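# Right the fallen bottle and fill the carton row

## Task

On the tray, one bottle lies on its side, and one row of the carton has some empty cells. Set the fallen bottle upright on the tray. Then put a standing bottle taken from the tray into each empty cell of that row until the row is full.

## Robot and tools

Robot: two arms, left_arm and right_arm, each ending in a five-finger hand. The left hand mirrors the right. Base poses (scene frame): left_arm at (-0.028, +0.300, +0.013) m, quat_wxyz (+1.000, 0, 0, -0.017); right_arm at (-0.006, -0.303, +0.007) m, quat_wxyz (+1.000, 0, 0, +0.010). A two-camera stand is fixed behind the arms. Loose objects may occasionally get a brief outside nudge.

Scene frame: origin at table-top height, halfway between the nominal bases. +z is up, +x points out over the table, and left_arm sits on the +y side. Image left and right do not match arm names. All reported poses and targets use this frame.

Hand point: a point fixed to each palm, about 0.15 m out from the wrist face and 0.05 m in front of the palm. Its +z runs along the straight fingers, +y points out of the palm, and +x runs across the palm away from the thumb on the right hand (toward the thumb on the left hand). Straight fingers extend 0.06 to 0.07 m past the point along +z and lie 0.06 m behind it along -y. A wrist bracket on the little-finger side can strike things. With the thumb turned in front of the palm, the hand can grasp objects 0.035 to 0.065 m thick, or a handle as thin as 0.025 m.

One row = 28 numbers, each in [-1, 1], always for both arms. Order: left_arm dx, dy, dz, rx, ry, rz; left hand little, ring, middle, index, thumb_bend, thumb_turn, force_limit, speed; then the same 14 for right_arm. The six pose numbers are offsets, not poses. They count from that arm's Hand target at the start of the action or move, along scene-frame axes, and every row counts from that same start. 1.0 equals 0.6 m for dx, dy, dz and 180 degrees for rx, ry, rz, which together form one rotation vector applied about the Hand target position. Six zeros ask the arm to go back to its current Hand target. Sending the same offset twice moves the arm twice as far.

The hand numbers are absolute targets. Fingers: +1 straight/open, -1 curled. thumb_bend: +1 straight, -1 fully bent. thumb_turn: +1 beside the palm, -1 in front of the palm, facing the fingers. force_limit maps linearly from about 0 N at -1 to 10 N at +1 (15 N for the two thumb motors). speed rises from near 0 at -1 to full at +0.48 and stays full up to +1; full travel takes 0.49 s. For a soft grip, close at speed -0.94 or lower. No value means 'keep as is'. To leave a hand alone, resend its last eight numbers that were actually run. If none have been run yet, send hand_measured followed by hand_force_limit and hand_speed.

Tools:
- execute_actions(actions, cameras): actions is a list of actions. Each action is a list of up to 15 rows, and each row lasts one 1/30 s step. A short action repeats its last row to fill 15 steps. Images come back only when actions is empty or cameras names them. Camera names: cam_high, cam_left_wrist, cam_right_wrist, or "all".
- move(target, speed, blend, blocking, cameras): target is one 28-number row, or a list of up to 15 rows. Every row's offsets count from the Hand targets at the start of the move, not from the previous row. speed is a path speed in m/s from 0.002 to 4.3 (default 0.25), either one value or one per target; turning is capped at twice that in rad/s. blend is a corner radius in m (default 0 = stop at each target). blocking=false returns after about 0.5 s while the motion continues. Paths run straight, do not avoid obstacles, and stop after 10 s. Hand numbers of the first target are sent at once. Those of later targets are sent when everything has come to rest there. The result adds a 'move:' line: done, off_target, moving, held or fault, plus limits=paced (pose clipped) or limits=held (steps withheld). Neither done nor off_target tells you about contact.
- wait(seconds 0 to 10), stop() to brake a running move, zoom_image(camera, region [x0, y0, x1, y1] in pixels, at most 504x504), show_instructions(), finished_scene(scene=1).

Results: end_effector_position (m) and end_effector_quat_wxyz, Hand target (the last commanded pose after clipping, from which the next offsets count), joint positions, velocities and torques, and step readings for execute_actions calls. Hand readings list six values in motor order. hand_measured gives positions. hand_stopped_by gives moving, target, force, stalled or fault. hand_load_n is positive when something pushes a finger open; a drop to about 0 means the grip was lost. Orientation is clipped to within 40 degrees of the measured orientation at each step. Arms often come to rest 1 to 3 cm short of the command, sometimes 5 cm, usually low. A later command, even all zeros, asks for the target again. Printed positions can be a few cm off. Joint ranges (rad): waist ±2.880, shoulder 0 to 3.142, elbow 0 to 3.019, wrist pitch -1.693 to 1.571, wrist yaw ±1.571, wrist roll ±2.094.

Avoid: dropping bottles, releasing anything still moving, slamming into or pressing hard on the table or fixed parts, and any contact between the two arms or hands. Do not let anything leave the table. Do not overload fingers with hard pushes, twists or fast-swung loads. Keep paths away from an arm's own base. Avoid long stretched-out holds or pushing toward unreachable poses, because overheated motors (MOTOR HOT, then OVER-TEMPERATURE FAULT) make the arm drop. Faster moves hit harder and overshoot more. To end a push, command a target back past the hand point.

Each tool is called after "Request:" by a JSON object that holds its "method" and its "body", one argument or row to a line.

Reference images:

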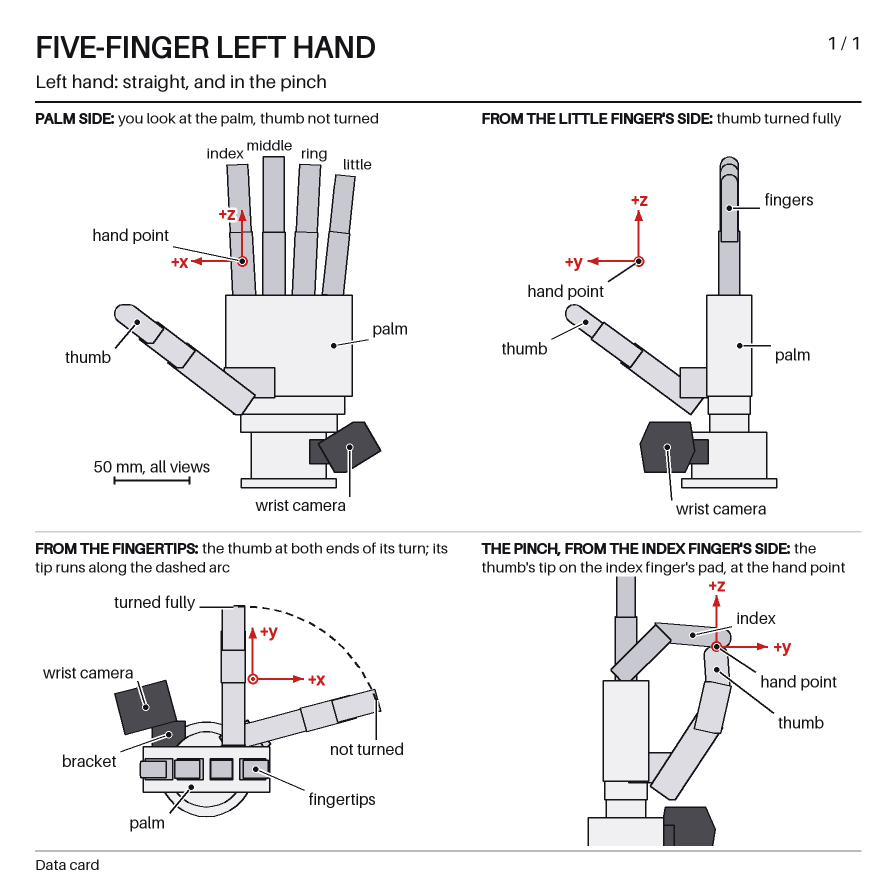

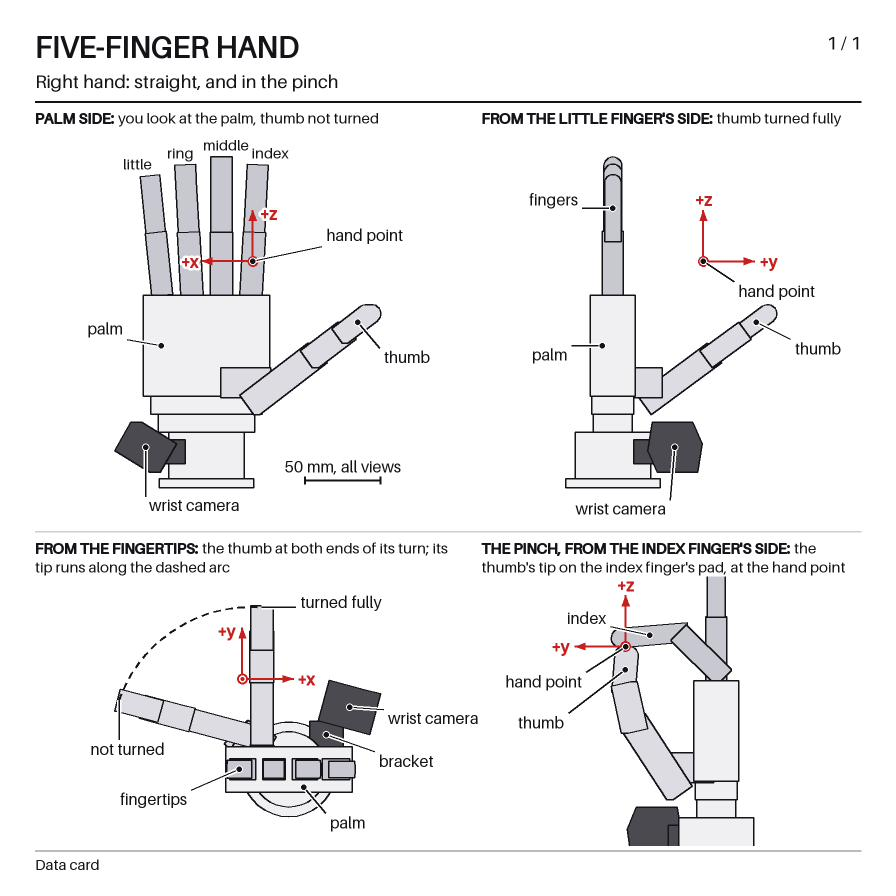

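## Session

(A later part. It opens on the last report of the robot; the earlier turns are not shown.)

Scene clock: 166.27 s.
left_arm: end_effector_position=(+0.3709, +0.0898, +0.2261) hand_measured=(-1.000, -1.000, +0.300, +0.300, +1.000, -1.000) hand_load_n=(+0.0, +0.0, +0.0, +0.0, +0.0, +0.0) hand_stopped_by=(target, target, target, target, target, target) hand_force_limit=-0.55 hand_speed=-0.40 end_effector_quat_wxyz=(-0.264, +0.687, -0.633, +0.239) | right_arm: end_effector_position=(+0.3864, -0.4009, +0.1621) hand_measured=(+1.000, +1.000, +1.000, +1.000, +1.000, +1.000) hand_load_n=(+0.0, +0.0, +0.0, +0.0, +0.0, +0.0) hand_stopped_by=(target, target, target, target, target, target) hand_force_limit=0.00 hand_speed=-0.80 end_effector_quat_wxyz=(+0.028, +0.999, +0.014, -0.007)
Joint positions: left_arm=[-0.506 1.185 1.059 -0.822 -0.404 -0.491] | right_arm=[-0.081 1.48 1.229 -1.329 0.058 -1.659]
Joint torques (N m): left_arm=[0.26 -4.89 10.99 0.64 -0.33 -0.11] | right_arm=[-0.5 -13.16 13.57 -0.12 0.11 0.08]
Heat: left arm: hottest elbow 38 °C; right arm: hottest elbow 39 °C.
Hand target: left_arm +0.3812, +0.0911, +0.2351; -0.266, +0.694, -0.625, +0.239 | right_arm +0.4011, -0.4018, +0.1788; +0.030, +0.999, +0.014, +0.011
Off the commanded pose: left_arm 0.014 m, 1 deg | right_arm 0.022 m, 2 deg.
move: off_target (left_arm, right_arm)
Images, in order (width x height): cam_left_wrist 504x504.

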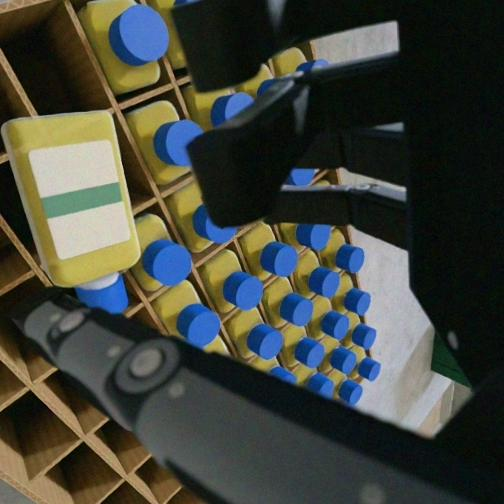

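Request:
{"method": "move", "body": {
  "target": [-0.022,-0.0035,-0.1202,0,0,-0.0778,-1,-1,0.3,0.3,1.0,-1,-0.55,-0.4,0,0,0,0,0,0,1,1,1,1,1,1,0,-0.8],
  "speed": 0.1,
  "cameras": ["cam_left_wrist"]
}}

Scene clock: 169.73 s.
left_arm: end_effector_position=(+0.3648, +0.0835, +0.1710) hand_measured=(-1.000, -1.000, +0.300, +0.300, +1.000, -1.000) hand_load_n=(+0.0, +0.0, +0.0, +0.0, +0.0, +0.0) hand_stopped_by=(target, target, target, target, target, target) hand_force_limit=-0.55 hand_speed=-0.40 end_effector_quat_wxyz=(+0.234, -0.610, +0.706, -0.274) | right_arm: end_effector_position=(+0.3864, -0.4009, +0.1621) hand_measured=(+1.000, +1.000, +1.000, +1.000, +1.000, +1.000) hand_load_n=(+0.0, +0.0, +0.0, +0.0, +0.0, +0.5) hand_stopped_by=(target, target, target, target, target, target) hand_force_limit=0.00 hand_speed=-0.80 end_effector_quat_wxyz=(+0.028, +0.999, +0.014, -0.007)
Joint positions: left_arm=[-0.47 1.185 0.898 -0.578 -0.236 -0.273] | right_arm=[-0.081 1.48 1.229 -1.329 0.058 -1.659]
Joint torques (N m): left_arm=[0.32 -5.19 7.5 1.83 -0.01 0.03] | right_arm=[-0.5 -13.22 13.56 -0.12 0.11 0.08]
Heat: left arm: hottest elbow 38 °C; right arm: hottest elbow 39 °C.
Hand target: left_arm +0.3679, +0.0889, +0.1629; +0.235, -0.613, +0.705, -0.270 | right_arm +0.4011, -0.4018, +0.1788; +0.030, +0.999, +0.014, +0.011
Off the commanded pose: left_arm 0.010 m, 1 deg | right_arm 0.022 m, 2 deg.
move: off_target (right_arm)
Images, in order (width x height): cam_left_wrist 504x504.

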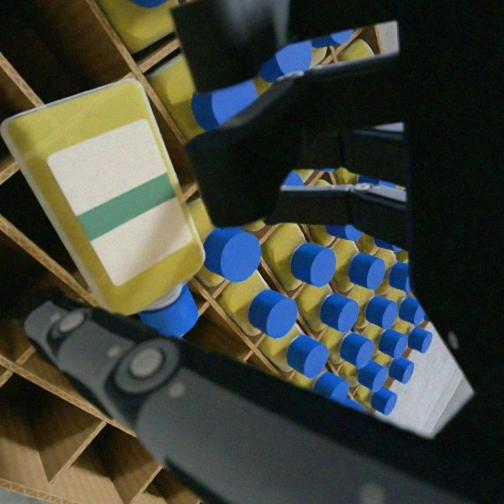

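Request:
{"method": "move", "body": {
  "target": [0.0058,0.0208,-0.045,0,0,0,-1,-1,0.3,0.3,1.0,-1,-0.55,-0.4,0,0,0,0,0,0,1,1,1,1,1,1,0,-0.8],
  "speed": 0.06,
  "cameras": ["cam_left_wrist"]
}}

Scene clock: 171.50 s.
left_arm: end_effector_position=(+0.3680, +0.0961, +0.1454) hand_measured=(-1.000, -1.000, +0.300, +0.300, +1.000, -1.000) hand_load_n=(+0.0, +0.0, +0.0, +0.0, +0.0, +0.0) hand_stopped_by=(target, target, target, target, target, target) hand_force_limit=-0.55 hand_speed=-0.40 end_effector_quat_wxyz=(+0.235, -0.610, +0.705, -0.275) | right_arm: end_effector_position=(+0.3864, -0.4009, +0.1621) hand_measured=(+1.000, +1.000, +1.000, +1.000, +1.000, +1.000) hand_load_n=(+0.0, +0.0, +0.0, +0.0, +0.0, +0.0) hand_stopped_by=(target, target, target, target, target, target) hand_force_limit=0.00 hand_speed=-0.80 end_effector_quat_wxyz=(+0.028, +0.999, +0.014, -0.007)
Joint positions: left_arm=[-0.435 1.199 0.836 -0.494 -0.213 -0.245] | right_arm=[-0.081 1.48 1.229 -1.329 0.058 -1.659]
Joint torques (N m): left_arm=[0.32 -4.66 7.38 1.88 0 0.03] | right_arm=[-0.44 -13.16 13.57 -0.1 0.1 0.08]
Heat: left arm: hottest elbow 38 °C; right arm: hottest elbow 39 °C.
Hand target: left_arm +0.3712, +0.1015, +0.1358; +0.235, -0.613, +0.705, -0.270 | right_arm +0.4011, -0.4018, +0.1788; +0.030, +0.999, +0.014, +0.011
Off the commanded pose: left_arm 0.011 m, 1 deg | right_arm 0.022 m, 2 deg.
move: off_target (left_arm, right_arm)
Images, in order (width x height): cam_left_wrist 504x504.

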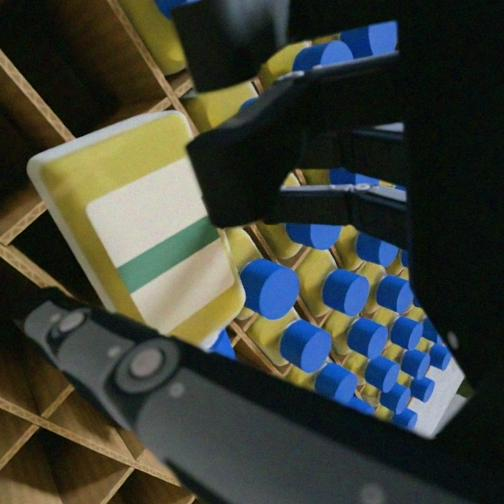

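Request:
{"method": "move", "body": {
  "target": [
    [0.002,0.003,-0.027,0,0,0,-1,-1,0.3,0.3,1.0,-1,-0.55,-0.4,0,0,0,0,0,0,1,1,1,1,1,1,0,-0.8],
    [0.002,0.003,-0.027,0,0,0,-1,-1,-0.3,-0.3,0.6,-1,-0.6,-0.88,0,0,0,0,0,0,1,1,1,1,1,1,0,-0.8]
  ],
  "speed": 0.06,
  "cameras": ["cam_left_wrist"]
}}

Scene clock: 173.93 s.
left_arm: end_effector_position=(+0.3702, +0.0980, +0.1291) hand_measured=(-1.000, -1.000, +0.012, -0.022, +0.848, -1.000) hand_load_n=(+0.0, +0.0, +2.5, +2.0, +4.5, +0.0) hand_stopped_by=(target, target, force, force, force, target) hand_force_limit=-0.60 hand_speed=-0.88 end_effector_quat_wxyz=(+0.235, -0.610, +0.705, -0.276) | right_arm: end_effector_position=(+0.3864, -0.4009, +0.1621) hand_measured=(+1.000, +1.000, +1.000, +1.000, +1.000, +1.000) hand_load_n=(+0.0, +0.0, +0.0, +0.0, +0.0, +0.0) hand_stopped_by=(target, target, target, target, target, target) hand_force_limit=0.00 hand_speed=-0.80 end_effector_quat_wxyz=(+0.028, +0.999, +0.014, -0.007)
Joint positions: left_arm=[-0.428 1.22 0.807 -0.44 -0.208 -0.24] | right_arm=[-0.081 1.48 1.229 -1.329 0.058 -1.659]
Joint torques (N m): left_arm=[0.26 -4.78 7.27 1.83 -0.02 0.03] | right_arm=[-0.5 -13.16 13.56 -0.12 0.11 0.08]
Heat: left arm: hottest elbow 38 °C; right arm: hottest elbow 39 °C.
Hand target: left_arm +0.3725, +0.1033, +0.1196; +0.235, -0.613, +0.705, -0.270 | right_arm +0.4011, -0.4018, +0.1788; +0.030, +0.999, +0.014, +0.011
Off the commanded pose: left_arm 0.011 m, 1 deg | right_arm 0.022 m, 2 deg.
move: off_target (left_arm, right_arm); target 2's new numbers were sent with left_arm's hand 0.012 m and 1 deg from that target
Images, in order (width x height): cam_left_wrist 504x504.

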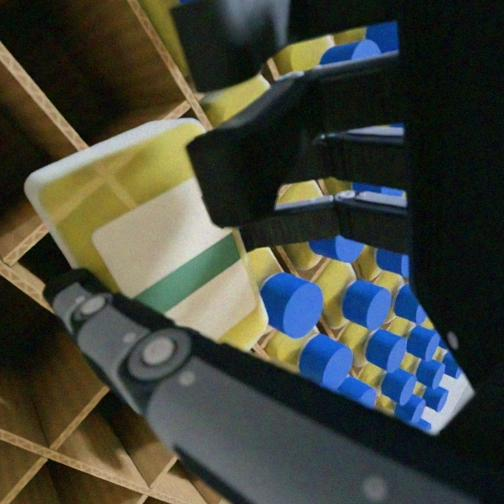

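Request:
{"method": "move", "body": {
  "target": [
    [0,0,0.075,0,0,0,-1,-1,-0.3,-0.3,0.6,-1,-0.6,-0.88,0,0,0,0,0,0,1,1,1,1,1,1,0,-0.8],
    [-0.055,0,0.075,0,0,0,-1,-1,-0.3,-0.3,0.6,-1,-0.6,-0.88,0,0,0,0,0,0,1,1,1,1,1,1,0,-0.8]
  ],
  "speed": 0.08,
  "blend": 0.01,
  "cameras": ["cam_left_wrist"]
}}

Scene clock: 176.00 s.
left_arm: end_effector_position=(+0.3415, +0.1083, +0.1582) hand_measured=(-1.000, -1.000, +0.012, -0.022, +0.848, -1.000) hand_load_n=(+0.0, +0.0, +3.0, +0.0, +2.5, +1.5) hand_stopped_by=(target, target, force, force, force, target) hand_force_limit=-0.60 hand_speed=-0.88 end_effector_quat_wxyz=(+0.235, -0.615, +0.704, -0.266) | right_arm: end_effector_position=(+0.3864, -0.4009, +0.1621) hand_measured=(+1.000, +1.000, +1.000, +1.000, +1.000, +1.000) hand_load_n=(+0.0, +0.0, +0.0, +0.0, +0.0, +0.0) hand_stopped_by=(target, target, target, target, target, target) hand_force_limit=0.00 hand_speed=-0.80 end_effector_quat_wxyz=(+0.028, +0.999, +0.014, -0.007)
Joint positions: left_arm=[-0.444 1.11 0.812 -0.578 -0.23 -0.26] | right_arm=[-0.081 1.48 1.229 -1.329 0.058 -1.659]
Joint torques (N m): left_arm=[-1.85 -5.36 9.02 0.77 -0.23 -0.09] | right_arm=[-0.44 -13.16 13.57 -0.1 0.11 0.08]
Heat: left arm: hottest elbow 38 °C; right arm: hottest elbow 39 °C.
Hand target: left_arm +0.3396, +0.1032, +0.1647; +0.235, -0.613, +0.705, -0.270 | right_arm +0.4011, -0.4018, +0.1788; +0.030, +0.999, +0.014, +0.011
Off the commanded pose: left_arm 0.008 m, 1 deg | right_arm 0.022 m, 2 deg.
move: off_target (right_arm)
Images, in order (width x height): cam_left_wrist 504x504.

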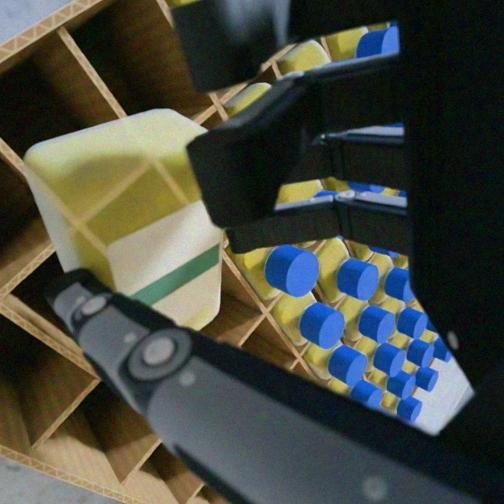

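Request:
{"method": "move", "body": {
  "target": [0,-0.005,-0.07,0,0,0,-1,-1,-0.3,-0.3,0.6,-1,-0.6,-0.88,0,0,0,0,0,0,1,1,1,1,1,1,0,-0.8],
  "speed": 0.06,
  "cameras": ["cam_left_wrist","cam_high"]
}}

Request:
{"method": "zoom_image", "body": {
  "camera": "cam_high",
  "region": [180, 120, 270, 210]
}}

Scene clock: 177.60 s.
left_arm: end_effector_position=(+0.3409, +0.1067, +0.1299) hand_measured=(-1.000, -1.000, +0.012, -0.022, +0.848, -1.000) hand_load_n=(+0.0, +0.0, +1.0, +0.5, +2.5, -0.5) hand_stopped_by=(target, target, force, force, force, target) hand_force_limit=-0.60 hand_speed=-0.88 end_effector_quat_wxyz=(+0.238, -0.614, +0.703, -0.268) | right_arm: end_effector_position=(+0.3864, -0.4009, +0.1621) hand_measured=(+1.000, +1.000, +1.000, +1.000, +1.000, +1.000) hand_load_n=(+0.0, +0.0, +0.0, +0.0, +0.0, +0.0) hand_stopped_by=(target, target, target, target, target, target) hand_force_limit=0.00 hand_speed=-0.80 end_effector_quat_wxyz=(+0.028, +0.999, +0.014, -0.007)
Joint positions: left_arm=[-0.451 1.137 0.75 -0.483 -0.237 -0.264] | right_arm=[-0.081 1.48 1.229 -1.329 0.058 -1.659]
Joint torques (N m): left_arm=[-2.02 -3.66 7.32 2.02 -0.19 -0.11] | right_arm=[-0.44 -13.16 13.56 -0.12 0.1 0.08]
Heat: left arm: hottest elbow 38 °C; right arm: hottest elbow 40 °C.
Hand target: left_arm +0.3395, +0.1002, +0.1225; +0.235, -0.613, +0.705, -0.270 | right_arm +0.4011, -0.4018, +0.1788; +0.030, +0.999, +0.014, +0.011
Off the commanded pose: left_arm 0.010 m, 0 deg | right_arm 0.022 m, 2 deg.
move: off_target (right_arm)
Images, in order (width x height): cam_high 504x504, cam_left_wrist 504x504.

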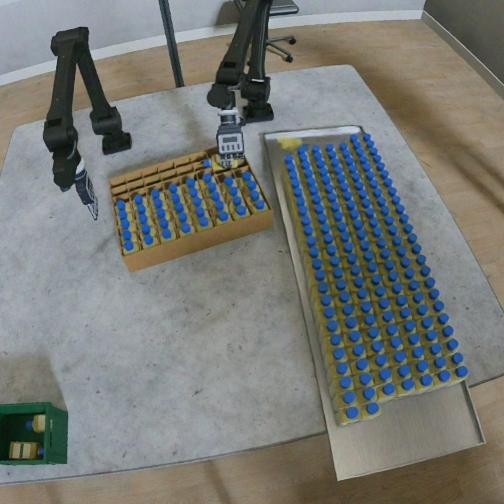

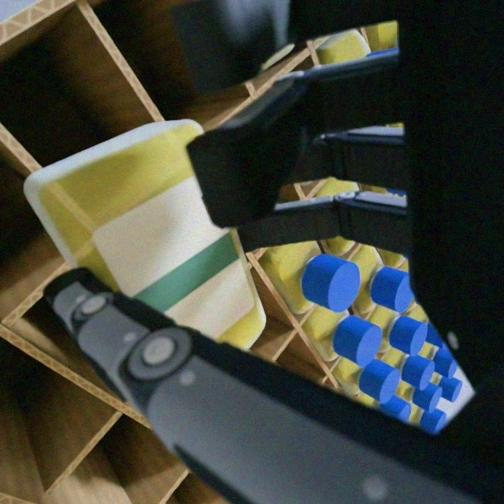

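Scaled by 5.600.

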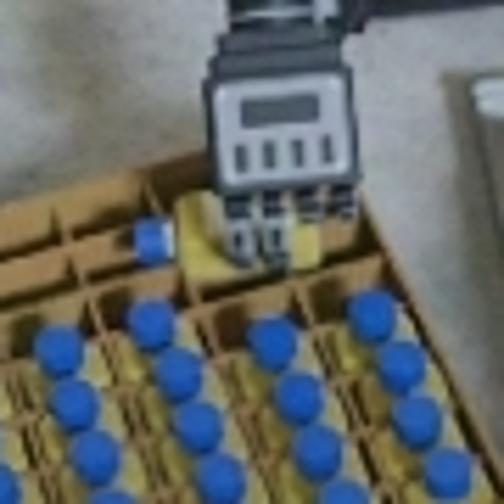

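Request:
{"method": "move", "body": {
  "target": [
    [0,0,0,0,0,0,-1,-1,0.15,0.15,1.0,-1,-0.6,-0.5,0,0,0,0,0,0,1,1,1,1,1,1,0,-0.8],
    [0,0,0.09,0,0,0,-1,-1,0.15,0.15,1.0,-1,-0.6,-0.5,0,0,0,0,0,0,1,1,1,1,1,1,0,-0.8],
    [-0.01,-0.11,0.09,0,0,0,-1,-1,0.15,0.3,0.9,-1,-0.6,-0.5,0,0,0,0,0,0,1,1,1,1,1,1,0,-0.8]
  ],
  "speed": 0.1,
  "blend": 0.005,
  "cameras": ["cam_left_wrist","cam_high"]
}}

Request:
{"method": "zoom_image", "body": {
  "camera": "cam_high",
  "region": [180, 120, 270, 210]
}}

Scene clock: 181.23 s.
left_arm: end_effector_position=(+0.3248, +0.0476, +0.1613) hand_measured=(-1.000, -1.000, +0.150, +0.300, +0.900, -1.000) hand_load_n=(+0.0, +0.0, +0.0, +0.0, +0.0, +0.0) hand_stopped_by=(target, target, target, target, target, target) hand_force_limit=-0.60 hand_speed=-0.50 end_effector_quat_wxyz=(+0.235, -0.615, +0.707, -0.260) | right_arm: end_effector_position=(+0.3864, -0.4009, +0.1621) hand_measured=(+1.000, +1.000, +1.000, +1.000, +1.000, +1.000) hand_load_n=(+0.0, +0.0, +0.0, +0.0, +0.0, +0.0) hand_stopped_by=(target, target, target, target, target, target) hand_force_limit=0.00 hand_speed=-0.80 end_effector_quat_wxyz=(+0.028, +0.999, +0.014, -0.007)
Joint positions: left_arm=[-0.624 1.175 0.878 -0.632 -0.343 -0.405] | right_arm=[-0.081 1.48 1.229 -1.329 0.058 -1.659]
Joint torques (N m): left_arm=[-1.79 -4.31 11.81 0.66 -0.29 -0.08] | right_arm=[-0.44 -13.22 13.57 -0.1 0.11 0.08]
Heat: left arm: hottest elbow 38 °C; right arm: hottest elbow 40 °C.
Hand target: left_arm +0.3336, +0.0342, +0.1767; +0.235, -0.613, +0.705, -0.270 | right_arm +0.4011, -0.4018, +0.1788; +0.030, +0.999, +0.014, +0.011
Off the commanded pose: left_arm 0.022 m, 1 deg | right_arm 0.022 m, 2 deg.
move: off_target (left_arm, right_arm); blend cut to 0 m at target 1; target 3's new numbers were sent with left_arm's hand 0.022 m and 1 deg from that target
Images, in order (width x height): cam_high 504x504, cam_left_wrist 504x504.

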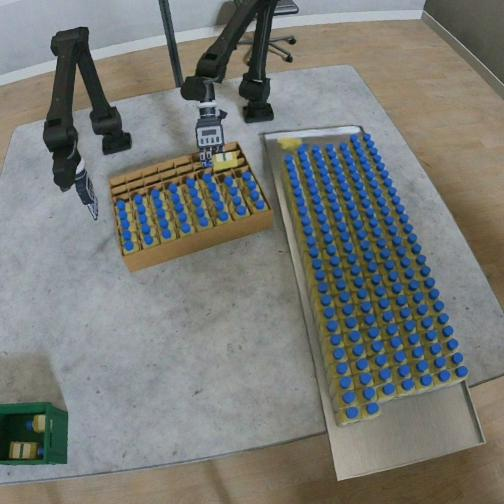

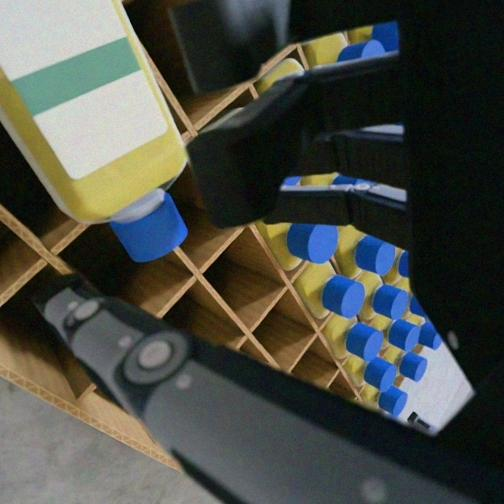

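Scaled by 5.600.

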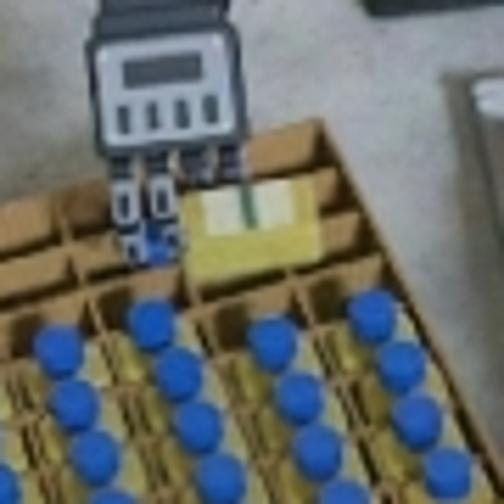

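Request:
{"method": "move", "body": {
  "target": [0.0,0.008,-0.065,0,0,0,-1,-1,0.15,0.3,0.9,-1,-0.6,-0.5,0,0,0,0,0,0,1,1,1,1,1,1,0,-0.8],
  "speed": 0.08,
  "cameras": ["cam_left_wrist"]
}}

Scene clock: 183.10 s.
left_arm: end_effector_position=(+0.3339, +0.0405, +0.1466) hand_measured=(-1.000, -1.000, +0.150, +0.300, +0.900, -1.000) hand_load_n=(+0.0, +0.0, +0.0, -0.5, +0.0, +0.0) hand_stopped_by=(target, target, target, target, target, target) hand_force_limit=-0.60 hand_speed=-0.50 end_effector_quat_wxyz=(+0.237, -0.614, +0.702, -0.273) | right_arm: end_effector_position=(+0.3864, -0.4009, +0.1621) hand_measured=(+1.000, +1.000, +1.000, +1.000, +1.000, +1.000) hand_load_n=(+0.0, +0.0, -0.5, +0.0, +0.0, +0.0) hand_stopped_by=(target, target, target, target, target, target) hand_force_limit=0.00 hand_speed=-0.80 end_effector_quat_wxyz=(+0.028, +0.999, +0.014, -0.007)
Joint positions: left_arm=[-0.624 1.206 0.852 -0.547 -0.343 -0.405] | right_arm=[-0.081 1.48 1.229 -1.329 0.058 -1.659]
Joint torques (N m): left_arm=[-0.97 -4.78 7.41 1.76 -0.08 -0.01] | right_arm=[-0.44 -13.16 13.57 -0.12 0.11 0.08]
Heat: left arm: hottest elbow 38 °C; right arm: hottest elbow 40 °C.
Hand target: left_arm +0.3335, +0.0390, +0.1377; +0.235, -0.612, +0.705, -0.270 | right_arm +0.4011, -0.4018, +0.1788; +0.030, +0.999, +0.014, +0.011
Off the commanded pose: left_arm 0.009 m, 1 deg | right_arm 0.022 m, 2 deg.
move: off_target (right_arm)
Images, in order (width x height): cam_left_wrist 504x504.

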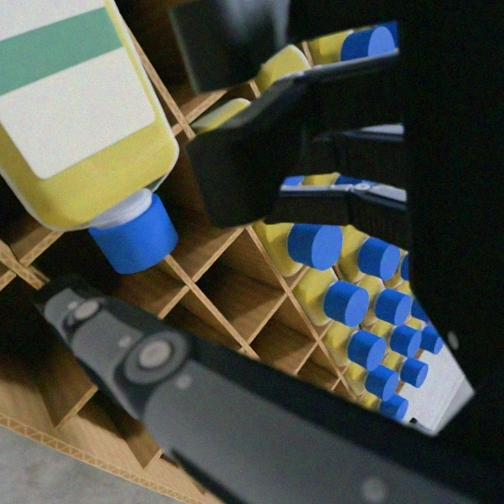

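Request:
{"method": "move", "body": {
  "target": [-0.0033,0.01,-0.0358,0,0,0,-1,-1,0.15,0.3,0.9,-1,-0.6,-0.5,0,0,0,0,0,0,1,1,1,1,1,1,0,-0.8],
  "speed": 0.06,
  "cameras": ["cam_left_wrist"]
}}

Request:
{"method": "zoom_image", "body": {
  "camera": "cam_left_wrist",
  "region": [20, 130, 300, 370]
}}

Scene clock: 184.63 s.
left_arm: end_effector_position=(+0.3301, +0.0421, +0.1258) hand_measured=(-1.000, -1.000, +0.150, +0.300, +0.900, -1.000) hand_load_n=(+0.0, +0.0, +0.0, +0.0, +0.0, +0.0) hand_stopped_by=(target, target, target, target, target, target) hand_force_limit=-0.60 hand_speed=-0.50 end_effector_quat_wxyz=(+0.235, -0.612, +0.703, -0.275) | right_arm: end_effector_position=(+0.3864, -0.4009, +0.1621) hand_measured=(+1.000, +1.000, +1.000, +1.000, +1.000, +1.000) hand_load_n=(+0.0, +0.0, +0.0, +0.0, +0.0, +0.0) hand_stopped_by=(target, target, target, target, target, target) hand_force_limit=0.00 hand_speed=-0.80 end_effector_quat_wxyz=(+0.028, +0.999, +0.014, -0.007)
Joint positions: left_arm=[-0.624 1.217 0.8 -0.481 -0.337 -0.402] | right_arm=[-0.081 1.48 1.229 -1.329 0.058 -1.659]
Joint torques (N m): left_arm=[-0.21 -4.6 7.16 1.78 -0.07 0.04] | right_arm=[-0.44 -13.22 13.57 -0.1 0.1 0.08]
Heat: left arm: hottest elbow 38 °C; right arm: hottest elbow 40 °C.
Hand target: left_arm +0.3315, +0.0451, +0.1161; +0.235, -0.613, +0.705, -0.270 | right_arm +0.4011, -0.4018, +0.1788; +0.030, +0.999, +0.014, +0.011
Off the commanded pose: left_arm 0.010 m, 1 deg | right_arm 0.022 m, 2 deg.
move: off_target (right_arm)
Images, in order (width x height): cam_left_wrist 504x504.

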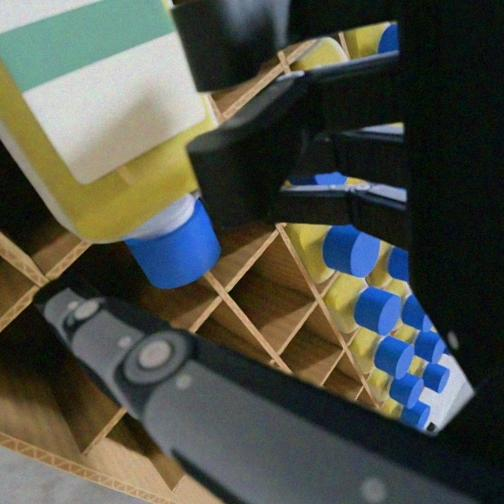

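Scaled by 1.800.

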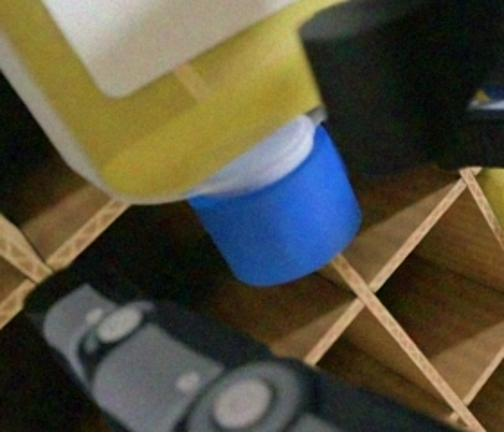

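Request:
{"method": "move", "body": {
  "target": [0.001,-0.007,0,0,0,0,-1,-1,0.15,0.3,0.85,-1,-0.6,-0.5,0,0,0,0,0,0,1,1,1,1,1,1,0,-0.8],
  "speed": 0.03,
  "cameras": []
}}

Scene clock: 187.40 s.
left_arm: end_effector_position=(+0.3300, +0.0422, +0.1223) hand_measured=(-1.000, -1.000, +0.150, +0.300, +0.850, -1.000) hand_load_n=(+0.0, +0.0, +0.0, +0.0, +0.0, +0.0) hand_stopped_by=(target, target, target, target, target, target) hand_force_limit=-0.60 hand_speed=-0.50 end_effector_quat_wxyz=(+0.235, -0.612, +0.704, -0.272) | right_arm: end_effector_position=(+0.3864, -0.4009, +0.1621) hand_measured=(+1.000, +1.000, +1.000, +1.000, +1.000, +1.000) hand_load_n=(+0.0, +0.0, +0.0, +0.0, +0.0, +0.0) hand_stopped_by=(target, target, target, target, target, target) hand_force_limit=0.00 hand_speed=-0.80 end_effector_quat_wxyz=(+0.028, +0.999, +0.014, -0.007)
Joint positions: left_arm=[-0.624 1.225 0.8 -0.48 -0.337 -0.402] | right_arm=[-0.081 1.48 1.229 -1.329 0.058 -1.659]
Joint torques (N m): left_arm=[-0.79 -4.72 7.71 1.73 -0.25 -0.02] | right_arm=[-0.5 -13.16 13.57 -0.1 0.11 0.08]
Heat: left arm: hottest elbow 38 °C; right arm: hottest elbow 40 °C.
Hand target: left_arm +0.3322, +0.0408, +0.1162; +0.235, -0.613, +0.705, -0.270 | right_arm +0.4011, -0.4018, +0.1788; +0.030, +0.999, +0.014, +0.011
Off the commanded pose: left_arm 0.007 m, 0 deg | right_arm 0.022 m, 2 deg.
move: off_target (right_arm)
No camera images: "cameras" was empty.

Request:
{"method": "move", "body": {
  "target": [0,0,0,0,0,0,-1,-1,-0.4,0.3,0.5,-1,-0.65,-0.9,0,0,0,0,0,0,1,1,1,1,1,1,0,-0.8],
  "speed": 0.03,
  "cameras": ["cam_left_wrist"]
}}

Request:
{"method": "zoom_image", "body": {
  "camera": "cam_left_wrist",
  "region": [20, 130, 300, 370]
}}

Scene clock: 189.20 s.
left_arm: end_effector_position=(+0.3300, +0.0422, +0.1218) hand_measured=(-1.000, -1.000, -0.100, +0.300, +0.698, -1.000) hand_load_n=(+0.0, +0.0, +1.5, +0.0, +1.5, +0.5) hand_stopped_by=(target, target, force, target, force, target) hand_force_limit=-0.65 hand_speed=-0.90 end_effector_quat_wxyz=(+0.235, -0.612, +0.705, -0.271) | right_arm: end_effector_position=(+0.3864, -0.4009, +0.1621) hand_measured=(+1.000, +1.000, +1.000, +1.000, +1.000, +1.000) hand_load_n=(+0.0, +0.0, +0.0, +0.0, +0.0, +0.0) hand_stopped_by=(target, target, target, target, target, target) hand_force_limit=0.00 hand_speed=-0.80 end_effector_quat_wxyz=(+0.028, +0.999, +0.014, -0.007)
Joint positions: left_arm=[-0.624 1.226 0.8 -0.48 -0.337 -0.402] | right_arm=[-0.081 1.48 1.229 -1.329 0.058 -1.659]
Joint torques (N m): left_arm=[-0.85 -4.78 7.69 1.73 -0.25 -0.02] | right_arm=[-0.44 -13.22 13.56 -0.12 0.11 0.08]
Heat: left arm: hottest elbow 37 °C; right arm: hottest elbow 40 °C.
Hand target: left_arm +0.3322, +0.0408, +0.1162; +0.235, -0.613, +0.705, -0.270 | right_arm +0.4011, -0.4018, +0.1788; +0.030, +0.999, +0.014, +0.011
Off the commanded pose: left_arm 0.006 m, 0 deg | right_arm 0.022 m, 2 deg.
move: off_target (right_arm)
Images, in order (width x height): cam_left_wrist 504x504.

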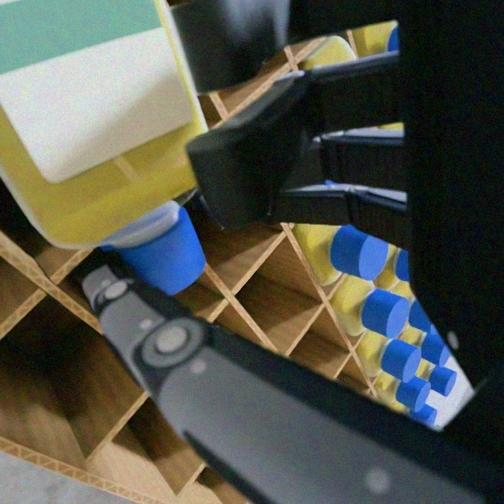

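Scaled by 1.800.

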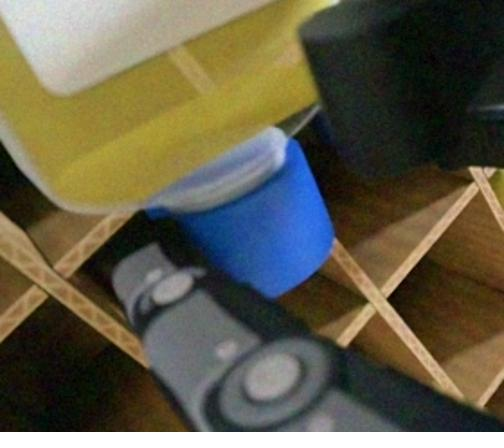

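Request:
{"method": "move", "body": {
  "target": [0.004,0.02,0.09,0,0,0,-1,-1,-0.4,0.3,0.5,-1,-0.65,-0.9,0,0,0,0,0,0,1,1,1,1,1,1,0,-0.8],
  "speed": 0.06,
  "cameras": ["cam_left_wrist","cam_high"]
}}

Request:
{"method": "zoom_image", "body": {
  "camera": "cam_high",
  "region": [180, 120, 270, 210]
}}

Scene clock: 191.33 s.
left_arm: end_effector_position=(+0.3206, +0.0560, +0.1484) hand_measured=(-1.000, -1.000, -0.100, +0.300, +0.698, -1.000) hand_load_n=(+0.0, +0.0, +0.0, +0.0, +0.0, +0.0) hand_stopped_by=(target, target, force, target, force, target) hand_force_limit=-0.65 hand_speed=-0.90 end_effector_quat_wxyz=(+0.230, -0.612, +0.712, -0.256) | right_arm: end_effector_position=(+0.3864, -0.4009, +0.1621) hand_measured=(+1.000, +1.000, +1.000, +1.000, +1.000, +1.000) hand_load_n=(+0.0, +0.0, +0.0, +0.0, +0.0, +0.0) hand_stopped_by=(target, target, target, target, target, target) hand_force_limit=0.00 hand_speed=-0.80 end_effector_quat_wxyz=(+0.028, +0.999, +0.014, -0.007)
Joint positions: left_arm=[-0.607 1.168 0.841 -0.607 -0.323 -0.383] | right_arm=[-0.081 1.48 1.229 -1.329 0.058 -1.659]
Joint torques (N m): left_arm=[0.26 -5.66 11.52 0.61 -0.07 0.04] | right_arm=[-0.44 -13.22 13.57 -0.12 0.1 0.08]
Heat: left arm: hottest elbow 38 °C; right arm: hottest elbow 40 °C.
Hand target: left_arm +0.3346, +0.0529, +0.1701; +0.235, -0.613, +0.705, -0.270 | right_arm +0.4011, -0.4018, +0.1788; +0.030, +0.999, +0.014, +0.011
Off the commanded pose: left_arm 0.026 m, 2 deg | right_arm 0.022 m, 2 deg.
move: off_target (left_arm, right_arm)
Images, in order (width x height): cam_high 504x504, cam_left_wrist 504x504.

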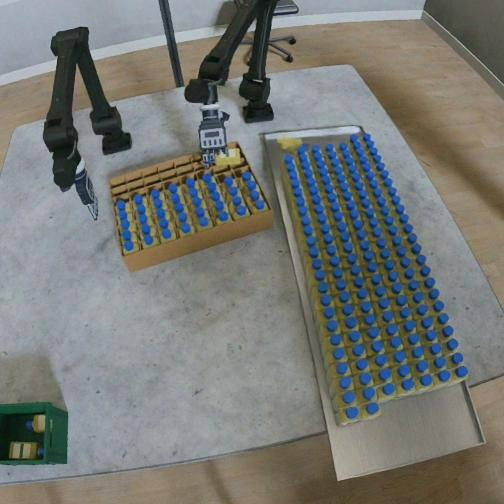

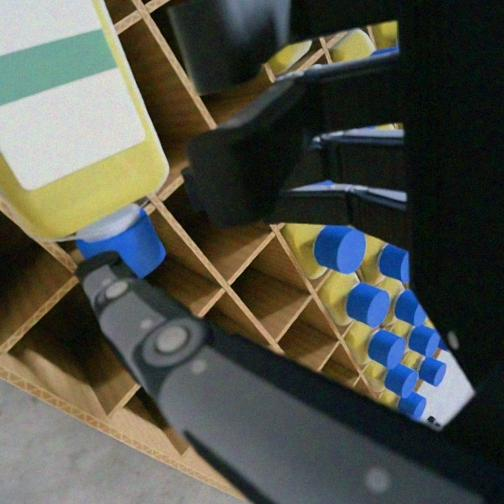

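Scaled by 5.600.

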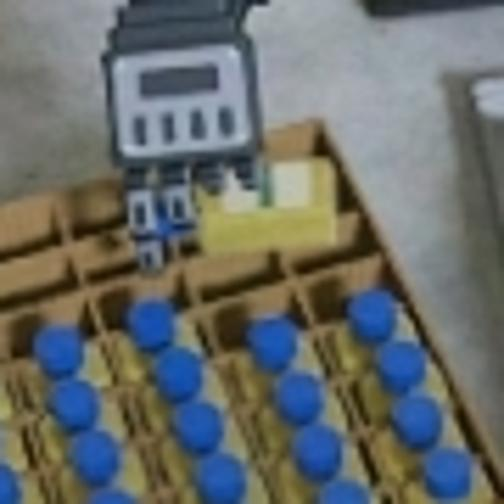

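Request:
{"method": "move", "body": {
  "target": [
    [0,0,0,0,0,0,-1,-1,0.15,0.3,0.95,-1,-0.6,-0.4,0,0,0,0,0,0,1,1,1,1,1,1,0,-0.8],
    [-0.0435,0.0085,-0.04,0,0,0,-1,-1,0.15,0.3,0.95,-1,-0.6,-0.4,0,0,0,0,0,0,1,1,1,1,1,1,0,-0.8],
    [-0.0435,0.0085,-0.09,0,0,0,-1,-1,0.15,0.3,0.9,-1,-0.6,-0.4,0,0,0,0,0,0,1,1,1,1,1,1,0,-0.8]
  ],
  "speed": 0.08,
  "blend": [0,0.01,0],
  "cameras": ["cam_left_wrist"]
}}

Scene clock: 195.63 s.
left_arm: end_effector_position=(+0.3116, +0.0627, +0.1246) hand_measured=(-1.000, -1.000, +0.150, +0.300, +0.900, -1.000) hand_load_n=(+0.0, +0.0, +0.0, +0.0, +0.0, +0.0) hand_stopped_by=(target, target, target, target, target, target) hand_force_limit=-0.60 hand_speed=-0.40 end_effector_quat_wxyz=(+0.237, -0.615, +0.701, -0.272) | right_arm: end_effector_position=(+0.3864, -0.4009, +0.1621) hand_measured=(+1.000, +1.000, +1.000, +1.000, +1.000, +1.000) hand_load_n=(+0.0, +0.0, +0.0, +0.0, +0.0, +0.0) hand_stopped_by=(target, target, target, target, target, target) hand_force_limit=0.00 hand_speed=-0.80 end_effector_quat_wxyz=(+0.028, +0.999, +0.014, -0.007)
Joint positions: left_arm=[-0.612 1.142 0.741 -0.5 -0.337 -0.397] | right_arm=[-0.081 1.48 1.229 -1.329 0.058 -1.659]
Joint torques (N m): left_arm=[-2.02 -3.66 7.2 1.76 -0.29 -0.08] | right_arm=[-0.5 -13.16 13.57 -0.1 0.1 0.08]
Heat: left arm: hottest elbow 38 °C; right arm: hottest elbow 40 °C.
Hand target: left_arm +0.3084, +0.0579, +0.1161; +0.235, -0.613, +0.705, -0.270 | right_arm +0.4011, -0.4018, +0.1788; +0.030, +0.999, +0.014, +0.011
Off the commanded pose: left_arm 0.010 m, 1 deg | right_arm 0.022 m, 2 deg.
move: off_target (right_arm)
Images, in order (width x height): cam_left_wrist 504x504.

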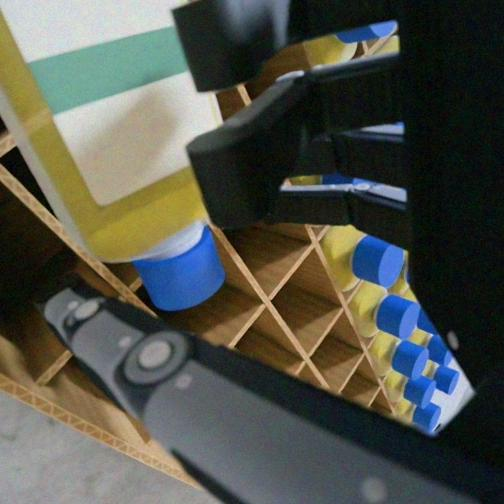

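Request:
{"method": "move", "body": {
  "target": [
    [-0.002,-0.02,0.03,0,0,0,-1,-1,0.15,0.3,0.9,-1,-0.6,-0.4,0,0,0,0,0,0,1,1,1,1,1,1,0,-0.8],
    [-0.002,-0.017,-0.002,0,0,0,-1,-1,0.15,0.3,0.9,-1,-0.6,-0.4,0,0,0,0,0,0,1,1,1,1,1,1,0,-0.8]
  ],
  "speed": 0.06,
  "cameras": ["cam_left_wrist"]
}}

Scene clock: 197.53 s.
left_arm: end_effector_position=(+0.3046, +0.0561, +0.1188) hand_measured=(-1.000, -1.000, +0.150, +0.300, +0.900, -1.000) hand_load_n=(+0.0, +0.0, -2.5, +0.0, +0.0, +0.0) hand_stopped_by=(target, target, target, target, target, target) hand_force_limit=-0.60 hand_speed=-0.40 end_effector_quat_wxyz=(+0.237, -0.615, +0.704, -0.264) | right_arm: end_effector_position=(+0.3864, -0.4009, +0.1621) hand_measured=(+1.000, +1.000, +1.000, +1.000, +1.000, +1.000) hand_load_n=(-0.5, +0.0, +0.0, +0.0, -0.5, +0.0) hand_stopped_by=(target, target, target, target, target, target) hand_force_limit=0.00 hand_speed=-0.80 end_effector_quat_wxyz=(+0.028, +0.999, +0.014, -0.007)
Joint positions: left_arm=[-0.643 1.155 0.741 -0.512 -0.359 -0.423] | right_arm=[-0.081 1.48 1.229 -1.329 0.058 -1.659]
Joint torques (N m): left_arm=[-1.67 -3.37 7.99 2.09 -0.12 -0.06] | right_arm=[-0.44 -13.22 13.57 -0.12 0.1 0.08]
Heat: left arm: hottest elbow 38 °C; right arm: hottest elbow 40 °C.
Hand target: left_arm +0.3072, +0.0477, +0.1149; +0.235, -0.612, +0.705, -0.270 | right_arm +0.4011, -0.4018, +0.1788; +0.030, +0.999, +0.014, +0.011
Off the commanded pose: left_arm 0.010 m, 1 deg | right_arm 0.022 m, 2 deg.
move: off_target (right_arm)
Images, in order (width x height): cam_left_wrist 504x504.

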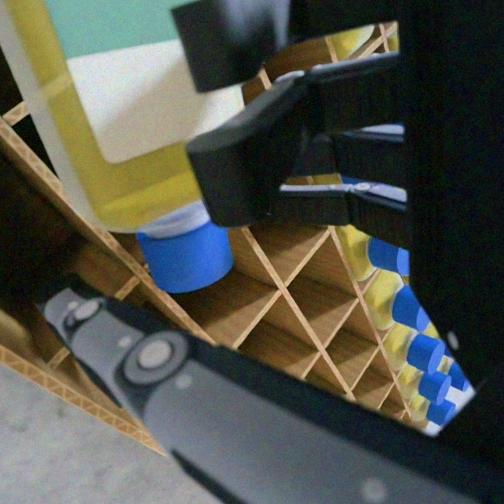

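Request:
{"method": "move", "body": {
  "target": [0.004,0,0.025,0,0,0,-1,-1,0.1,0.3,0.85,-1,-0.6,-0.4,0,0,0,0,0,0,1,1,1,1,1,1,0,-0.8],
  "speed": 0.04,
  "cameras": []
}}

Scene clock: 198.70 s.
left_arm: end_effector_position=(+0.3054, +0.0556, +0.1190) hand_measured=(-1.000, -1.000, +0.106, +0.300, +0.850, -1.000) hand_load_n=(+0.0, +0.0, +1.0, +0.0, +0.0, +0.0) hand_stopped_by=(target, target, force, target, target, target) hand_force_limit=-0.60 hand_speed=-0.40 end_effector_quat_wxyz=(+0.238, -0.615, +0.703, -0.265) | right_arm: end_effector_position=(+0.3864, -0.4009, +0.1621) hand_measured=(+1.000, +1.000, +1.000, +1.000, +1.000, +1.000) hand_load_n=(+0.0, +0.0, +0.0, +0.0, +0.0, +0.0) hand_stopped_by=(target, target, target, target, target, target) hand_force_limit=0.00 hand_speed=-0.80 end_effector_quat_wxyz=(+0.028, +0.999, +0.014, -0.007)
Joint positions: left_arm=[-0.643 1.155 0.741 -0.508 -0.359 -0.423] | right_arm=[-0.081 1.48 1.229 -1.329 0.058 -1.659]
Joint torques (N m): left_arm=[-1.32 -4.42 10.32 0.46 -0.03 -0.02] | right_arm=[-0.44 -13.22 13.57 -0.1 0.11 0.08]
Heat: left arm: hottest elbow 38 °C; right arm: hottest elbow 40 °C.
Hand target: left_arm +0.3096, +0.0478, +0.1299; +0.235, -0.613, +0.705, -0.270 | right_arm +0.4011, -0.4018, +0.1788; +0.030, +0.999, +0.014, +0.011
Off the commanded pose: left_arm 0.014 m, 1 deg | right_arm 0.022 m, 2 deg.
move: off_target (left_arm, right_arm)
No camera images: "cameras" was empty.

Request:
{"method": "move", "body": {
  "target": [0.003,0,0.02,0,0,0,-1,-1,0.15,0.3,0.85,-1,-0.6,-0.4,0,0,0,0,0,0,1,1,1,1,1,1,0,-0.8],
  "speed": 0.04,
  "cameras": ["cam_left_wrist"]
}}

Scene clock: 199.80 s.
left_arm: end_effector_position=(+0.3021, +0.0576, +0.1209) hand_measured=(-1.000, -1.000, +0.150, +0.300, +0.850, -1.000) hand_load_n=(+0.0, +0.0, +0.5, +0.0, +0.0, +0.0) hand_stopped_by=(target, target, target, target, target, target) hand_force_limit=-0.60 hand_speed=-0.40 end_effector_quat_wxyz=(+0.234, -0.616, +0.708, -0.254) | right_arm: end_effector_position=(+0.3864, -0.4009, +0.1621) hand_measured=(+1.000, +1.000, +1.000, +1.000, +1.000, +1.000) hand_load_n=(-0.5, +0.0, +0.0, +0.0, +0.0, +0.0) hand_stopped_by=(target, target, target, target, target, target) hand_force_limit=0.00 hand_speed=-0.80 end_effector_quat_wxyz=(+0.028, +0.999, +0.014, -0.007)
Joint positions: left_arm=[-0.643 1.155 0.755 -0.547 -0.356 -0.422] | right_arm=[-0.081 1.48 1.229 -1.329 0.058 -1.659]
Joint torques (N m): left_arm=[-0.97 -5.3 11.15 0.5 -0.06 0] | right_arm=[-0.44 -13.22 13.56 -0.12 0.1 0.08]
Heat: left arm: hottest elbow 38 °C; right arm: hottest elbow 40 °C.
Hand target: left_arm +0.3114, +0.0478, +0.1418; +0.235, -0.613, +0.705, -0.270 | right_arm +0.4011, -0.4018, +0.1788; +0.030, +0.999, +0.014, +0.011
Off the commanded pose: left_arm 0.025 m, 2 deg | right_arm 0.022 m, 2 deg.
move: off_target (left_arm, right_arm)
Images, in order (width x height): cam_left_wrist 504x504.

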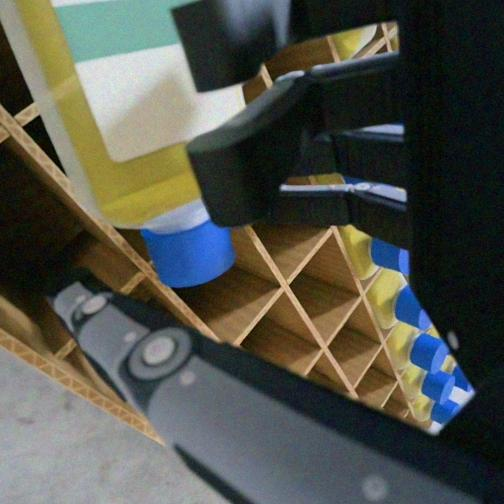

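Request:
{"method": "move", "body": {
  "target": [0,0,0,0,0,0,-1,-1,-0.5,0.3,0.4,-1,-0.35,-0.88,0,0,0,0,0,0,1,1,1,1,1,1,0,-0.8],
  "speed": 0.04,
  "cameras": ["cam_left_wrist","cam_high"]
}}

Request:
{"method": "zoom_image", "body": {
  "camera": "cam_high",
  "region": [180, 120, 270, 210]
}}

Scene clock: 201.10 s.
left_arm: end_effector_position=(+0.3017, +0.0574, +0.1211) hand_measured=(-1.000, -1.000, -0.004, +0.300, +0.744, -1.000) hand_load_n=(+0.0, +0.0, +6.5, +0.0, +5.5, +2.0) hand_stopped_by=(target, target, force, target, force, target) hand_force_limit=-0.35 hand_speed=-0.88 end_effector_quat_wxyz=(+0.233, -0.615, +0.709, -0.254) | right_arm: end_effector_position=(+0.3864, -0.4009, +0.1621) hand_measured=(+1.000, +1.000, +1.000, +1.000, +1.000, +1.000) hand_load_n=(+0.0, +0.0, +0.0, +0.0, +0.0, +0.0) hand_stopped_by=(target, target, target, target, target, target) hand_force_limit=0.00 hand_speed=-0.80 end_effector_quat_wxyz=(+0.028, +0.999, +0.014, -0.007)
Joint positions: left_arm=[-0.643 1.155 0.757 -0.55 -0.354 -0.422] | right_arm=[-0.081 1.48 1.229 -1.329 0.058 -1.659]
Joint torques (N m): left_arm=[-0.97 -5.3 11.1 0.61 -0.12 0] | right_arm=[-0.44 -13.22 13.57 -0.12 0.11 0.08]
Heat: left arm: hottest elbow 38 °C; right arm: hottest elbow 40 °C.
Hand target: left_arm +0.3115, +0.0477, +0.1420; +0.235, -0.613, +0.705, -0.270 | right_arm +0.4011, -0.4018, +0.1788; +0.030, +0.999, +0.014, +0.011
Off the commanded pose: left_arm 0.025 m, 2 deg | right_arm 0.022 m, 2 deg.
move: off_target (left_arm, right_arm)
Images, in order (width x height): cam_high 504x504, cam_left_wrist 504x504.

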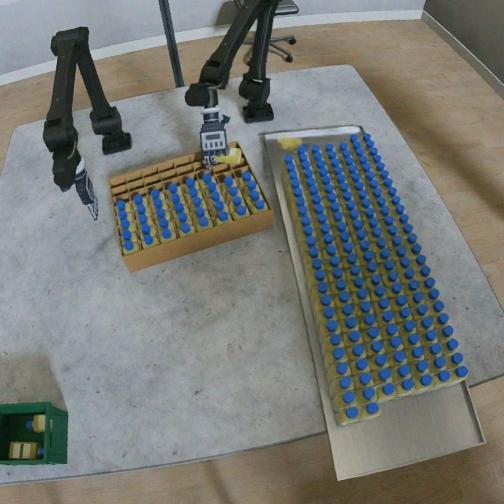

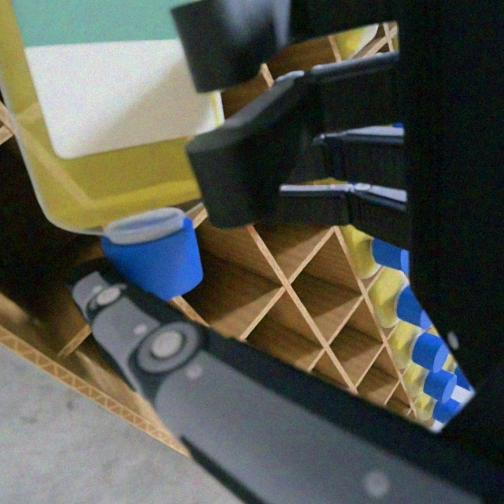

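Scaled by 5.600.

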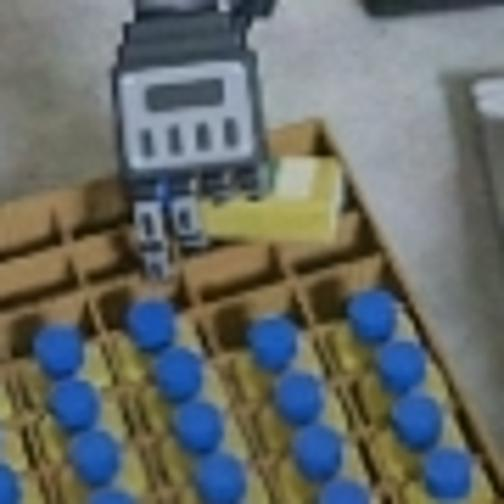

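Request:
{"method": "move", "body": {
  "target": [
    [0,0,0,0,0,0,-1,-1,0.3,0.3,1.0,-1,-0.5,-0.4,0,0,0,0,0,0,1,1,1,1,1,1,0,-0.8],
    [0,0.06,0.09,0,0,0,-1,-1,0.3,0.5,1.0,-1,-0.5,-0.4,0,0,0,0,0,0,1,1,1,1,1,1,0,-0.8]
  ],
  "speed": 0.1,
  "cameras": ["cam_left_wrist"]
}}

Scene clock: 204.40 s.
left_arm: end_effector_position=(+0.2984, +0.0861, +0.1725) hand_measured=(-1.000, -1.000, +0.300, +0.500, +1.000, -1.000) hand_load_n=(+0.0, +0.0, +0.0, +0.0, +0.5, +0.0) hand_stopped_by=(target, target, target, target, target, target) hand_force_limit=-0.50 hand_speed=-0.40 end_effector_quat_wxyz=(+0.230, -0.612, +0.713, -0.255) | right_arm: end_effector_position=(+0.3864, -0.4009, +0.1621) hand_measured=(+1.000, +1.000, +1.000, +1.000, +1.000, +1.000) hand_load_n=(+0.0, +0.0, -0.5, +0.0, +0.0, +0.0) hand_stopped_by=(target, target, target, target, target, target) hand_force_limit=0.00 hand_speed=-0.80 end_effector_quat_wxyz=(+0.028, +0.999, +0.014, -0.007)
Joint positions: left_arm=[-0.571 1.044 0.819 -0.703 -0.3 -0.353] | right_arm=[-0.081 1.48 1.229 -1.329 0.058 -1.659]
Joint torques (N m): left_arm=[0.32 -4.19 11.92 0.66 -0.06 0.04] | right_arm=[-0.44 -13.16 13.56 -0.1 0.11 0.08]
Heat: left arm: hottest elbow 39 °C; right arm: hottest elbow 40 °C.
Hand target: left_arm +0.3115, +0.0837, +0.1960; +0.235, -0.613, +0.705, -0.270 | right_arm +0.4011, -0.4018, +0.1788; +0.030, +0.999, +0.014, +0.011
Off the commanded pose: left_arm 0.027 m, 2 deg | right_arm 0.022 m, 2 deg.
move: off_target (left_arm, right_arm); target 2's new numbers were sent with left_arm's hand 0.027 m and 2 deg from that target
Images, in order (width x height): cam_left_wrist 504x504.

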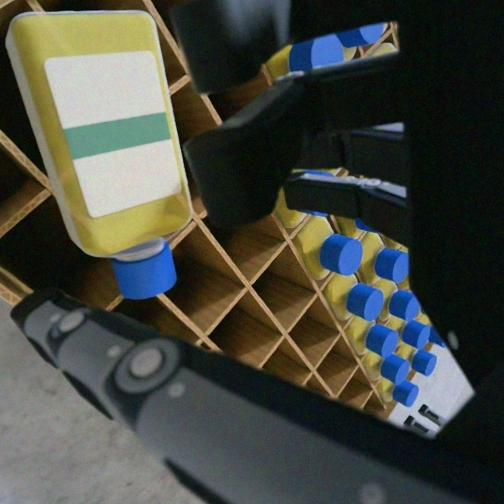

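Request:
{"method": "move", "body": {
  "target": [
    [-0.0225,-0.0103,-0.06,0,0,-0.0639,-1,-1,0.3,0.6,1.0,-1,-0.5,-0.4,0,0,0,0,0,0,1,1,1,1,1,1,0,-0.8],
    [-0.0225,-0.0103,-0.108,0,0,-0.0639,-1,-1,0.3,0.6,1.0,-1,-0.5,-0.4,0,0,0,0,0,0,1,1,1,1,1,1,0,-0.8]
  ],
  "speed": 0.08,
  "blend": [0.01,0],
  "cameras": ["cam_left_wrist"]
}}

Scene clock: 207.50 s.
left_arm: end_effector_position=(+0.2947, +0.0732, +0.1391) hand_measured=(-1.000, -1.000, +0.300, +0.600, +1.000, -1.000) hand_load_n=(+0.0, +0.0, +0.0, +0.0, -0.5, -0.5) hand_stopped_by=(target, target, target, target, target, target) hand_force_limit=-0.50 hand_speed=-0.40 end_effector_quat_wxyz=(+0.206, -0.536, +0.763, -0.296) | right_arm: end_effector_position=(+0.3864, -0.4009, +0.1621) hand_measured=(+1.000, +1.000, +1.000, +1.000, +1.000, +1.000) hand_load_n=(+0.0, +0.0, +0.0, +0.0, +0.0, +0.0) hand_stopped_by=(target, target, target, target, target, target) hand_force_limit=0.00 hand_speed=-0.80 end_effector_quat_wxyz=(+0.028, +0.999, +0.014, -0.007)
Joint positions: left_arm=[-0.552 1.054 0.714 -0.506 -0.158 -0.181] | right_arm=[-0.081 1.48 1.229 -1.329 0.058 -1.659]
Joint torques (N m): left_arm=[0.32 -2.78 7.45 1.81 0.03 0.05] | right_arm=[-0.5 -13.16 13.57 -0.1 0.11 0.08]
Heat: left arm: hottest elbow 39 °C; right arm: hottest elbow 40 °C.
Hand target: left_arm +0.2979, +0.0776, +0.1312; +0.207, -0.539, +0.762, -0.292 | right_arm +0.4011, -0.4018, +0.1788; +0.030, +0.999, +0.014, +0.011
Off the commanded pose: left_arm 0.010 m, 1 deg | right_arm 0.022 m, 2 deg.
move: off_target (right_arm)
Images, in order (width x height): cam_left_wrist 504x504.

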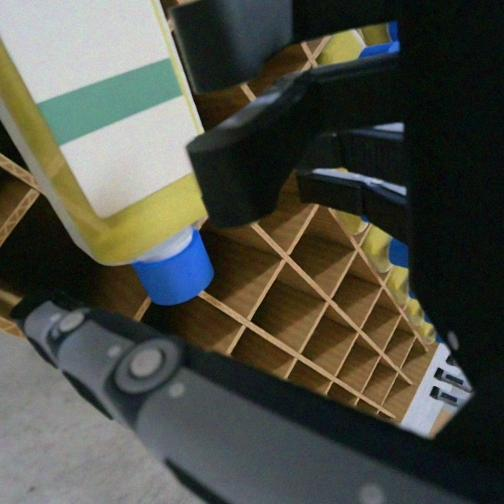

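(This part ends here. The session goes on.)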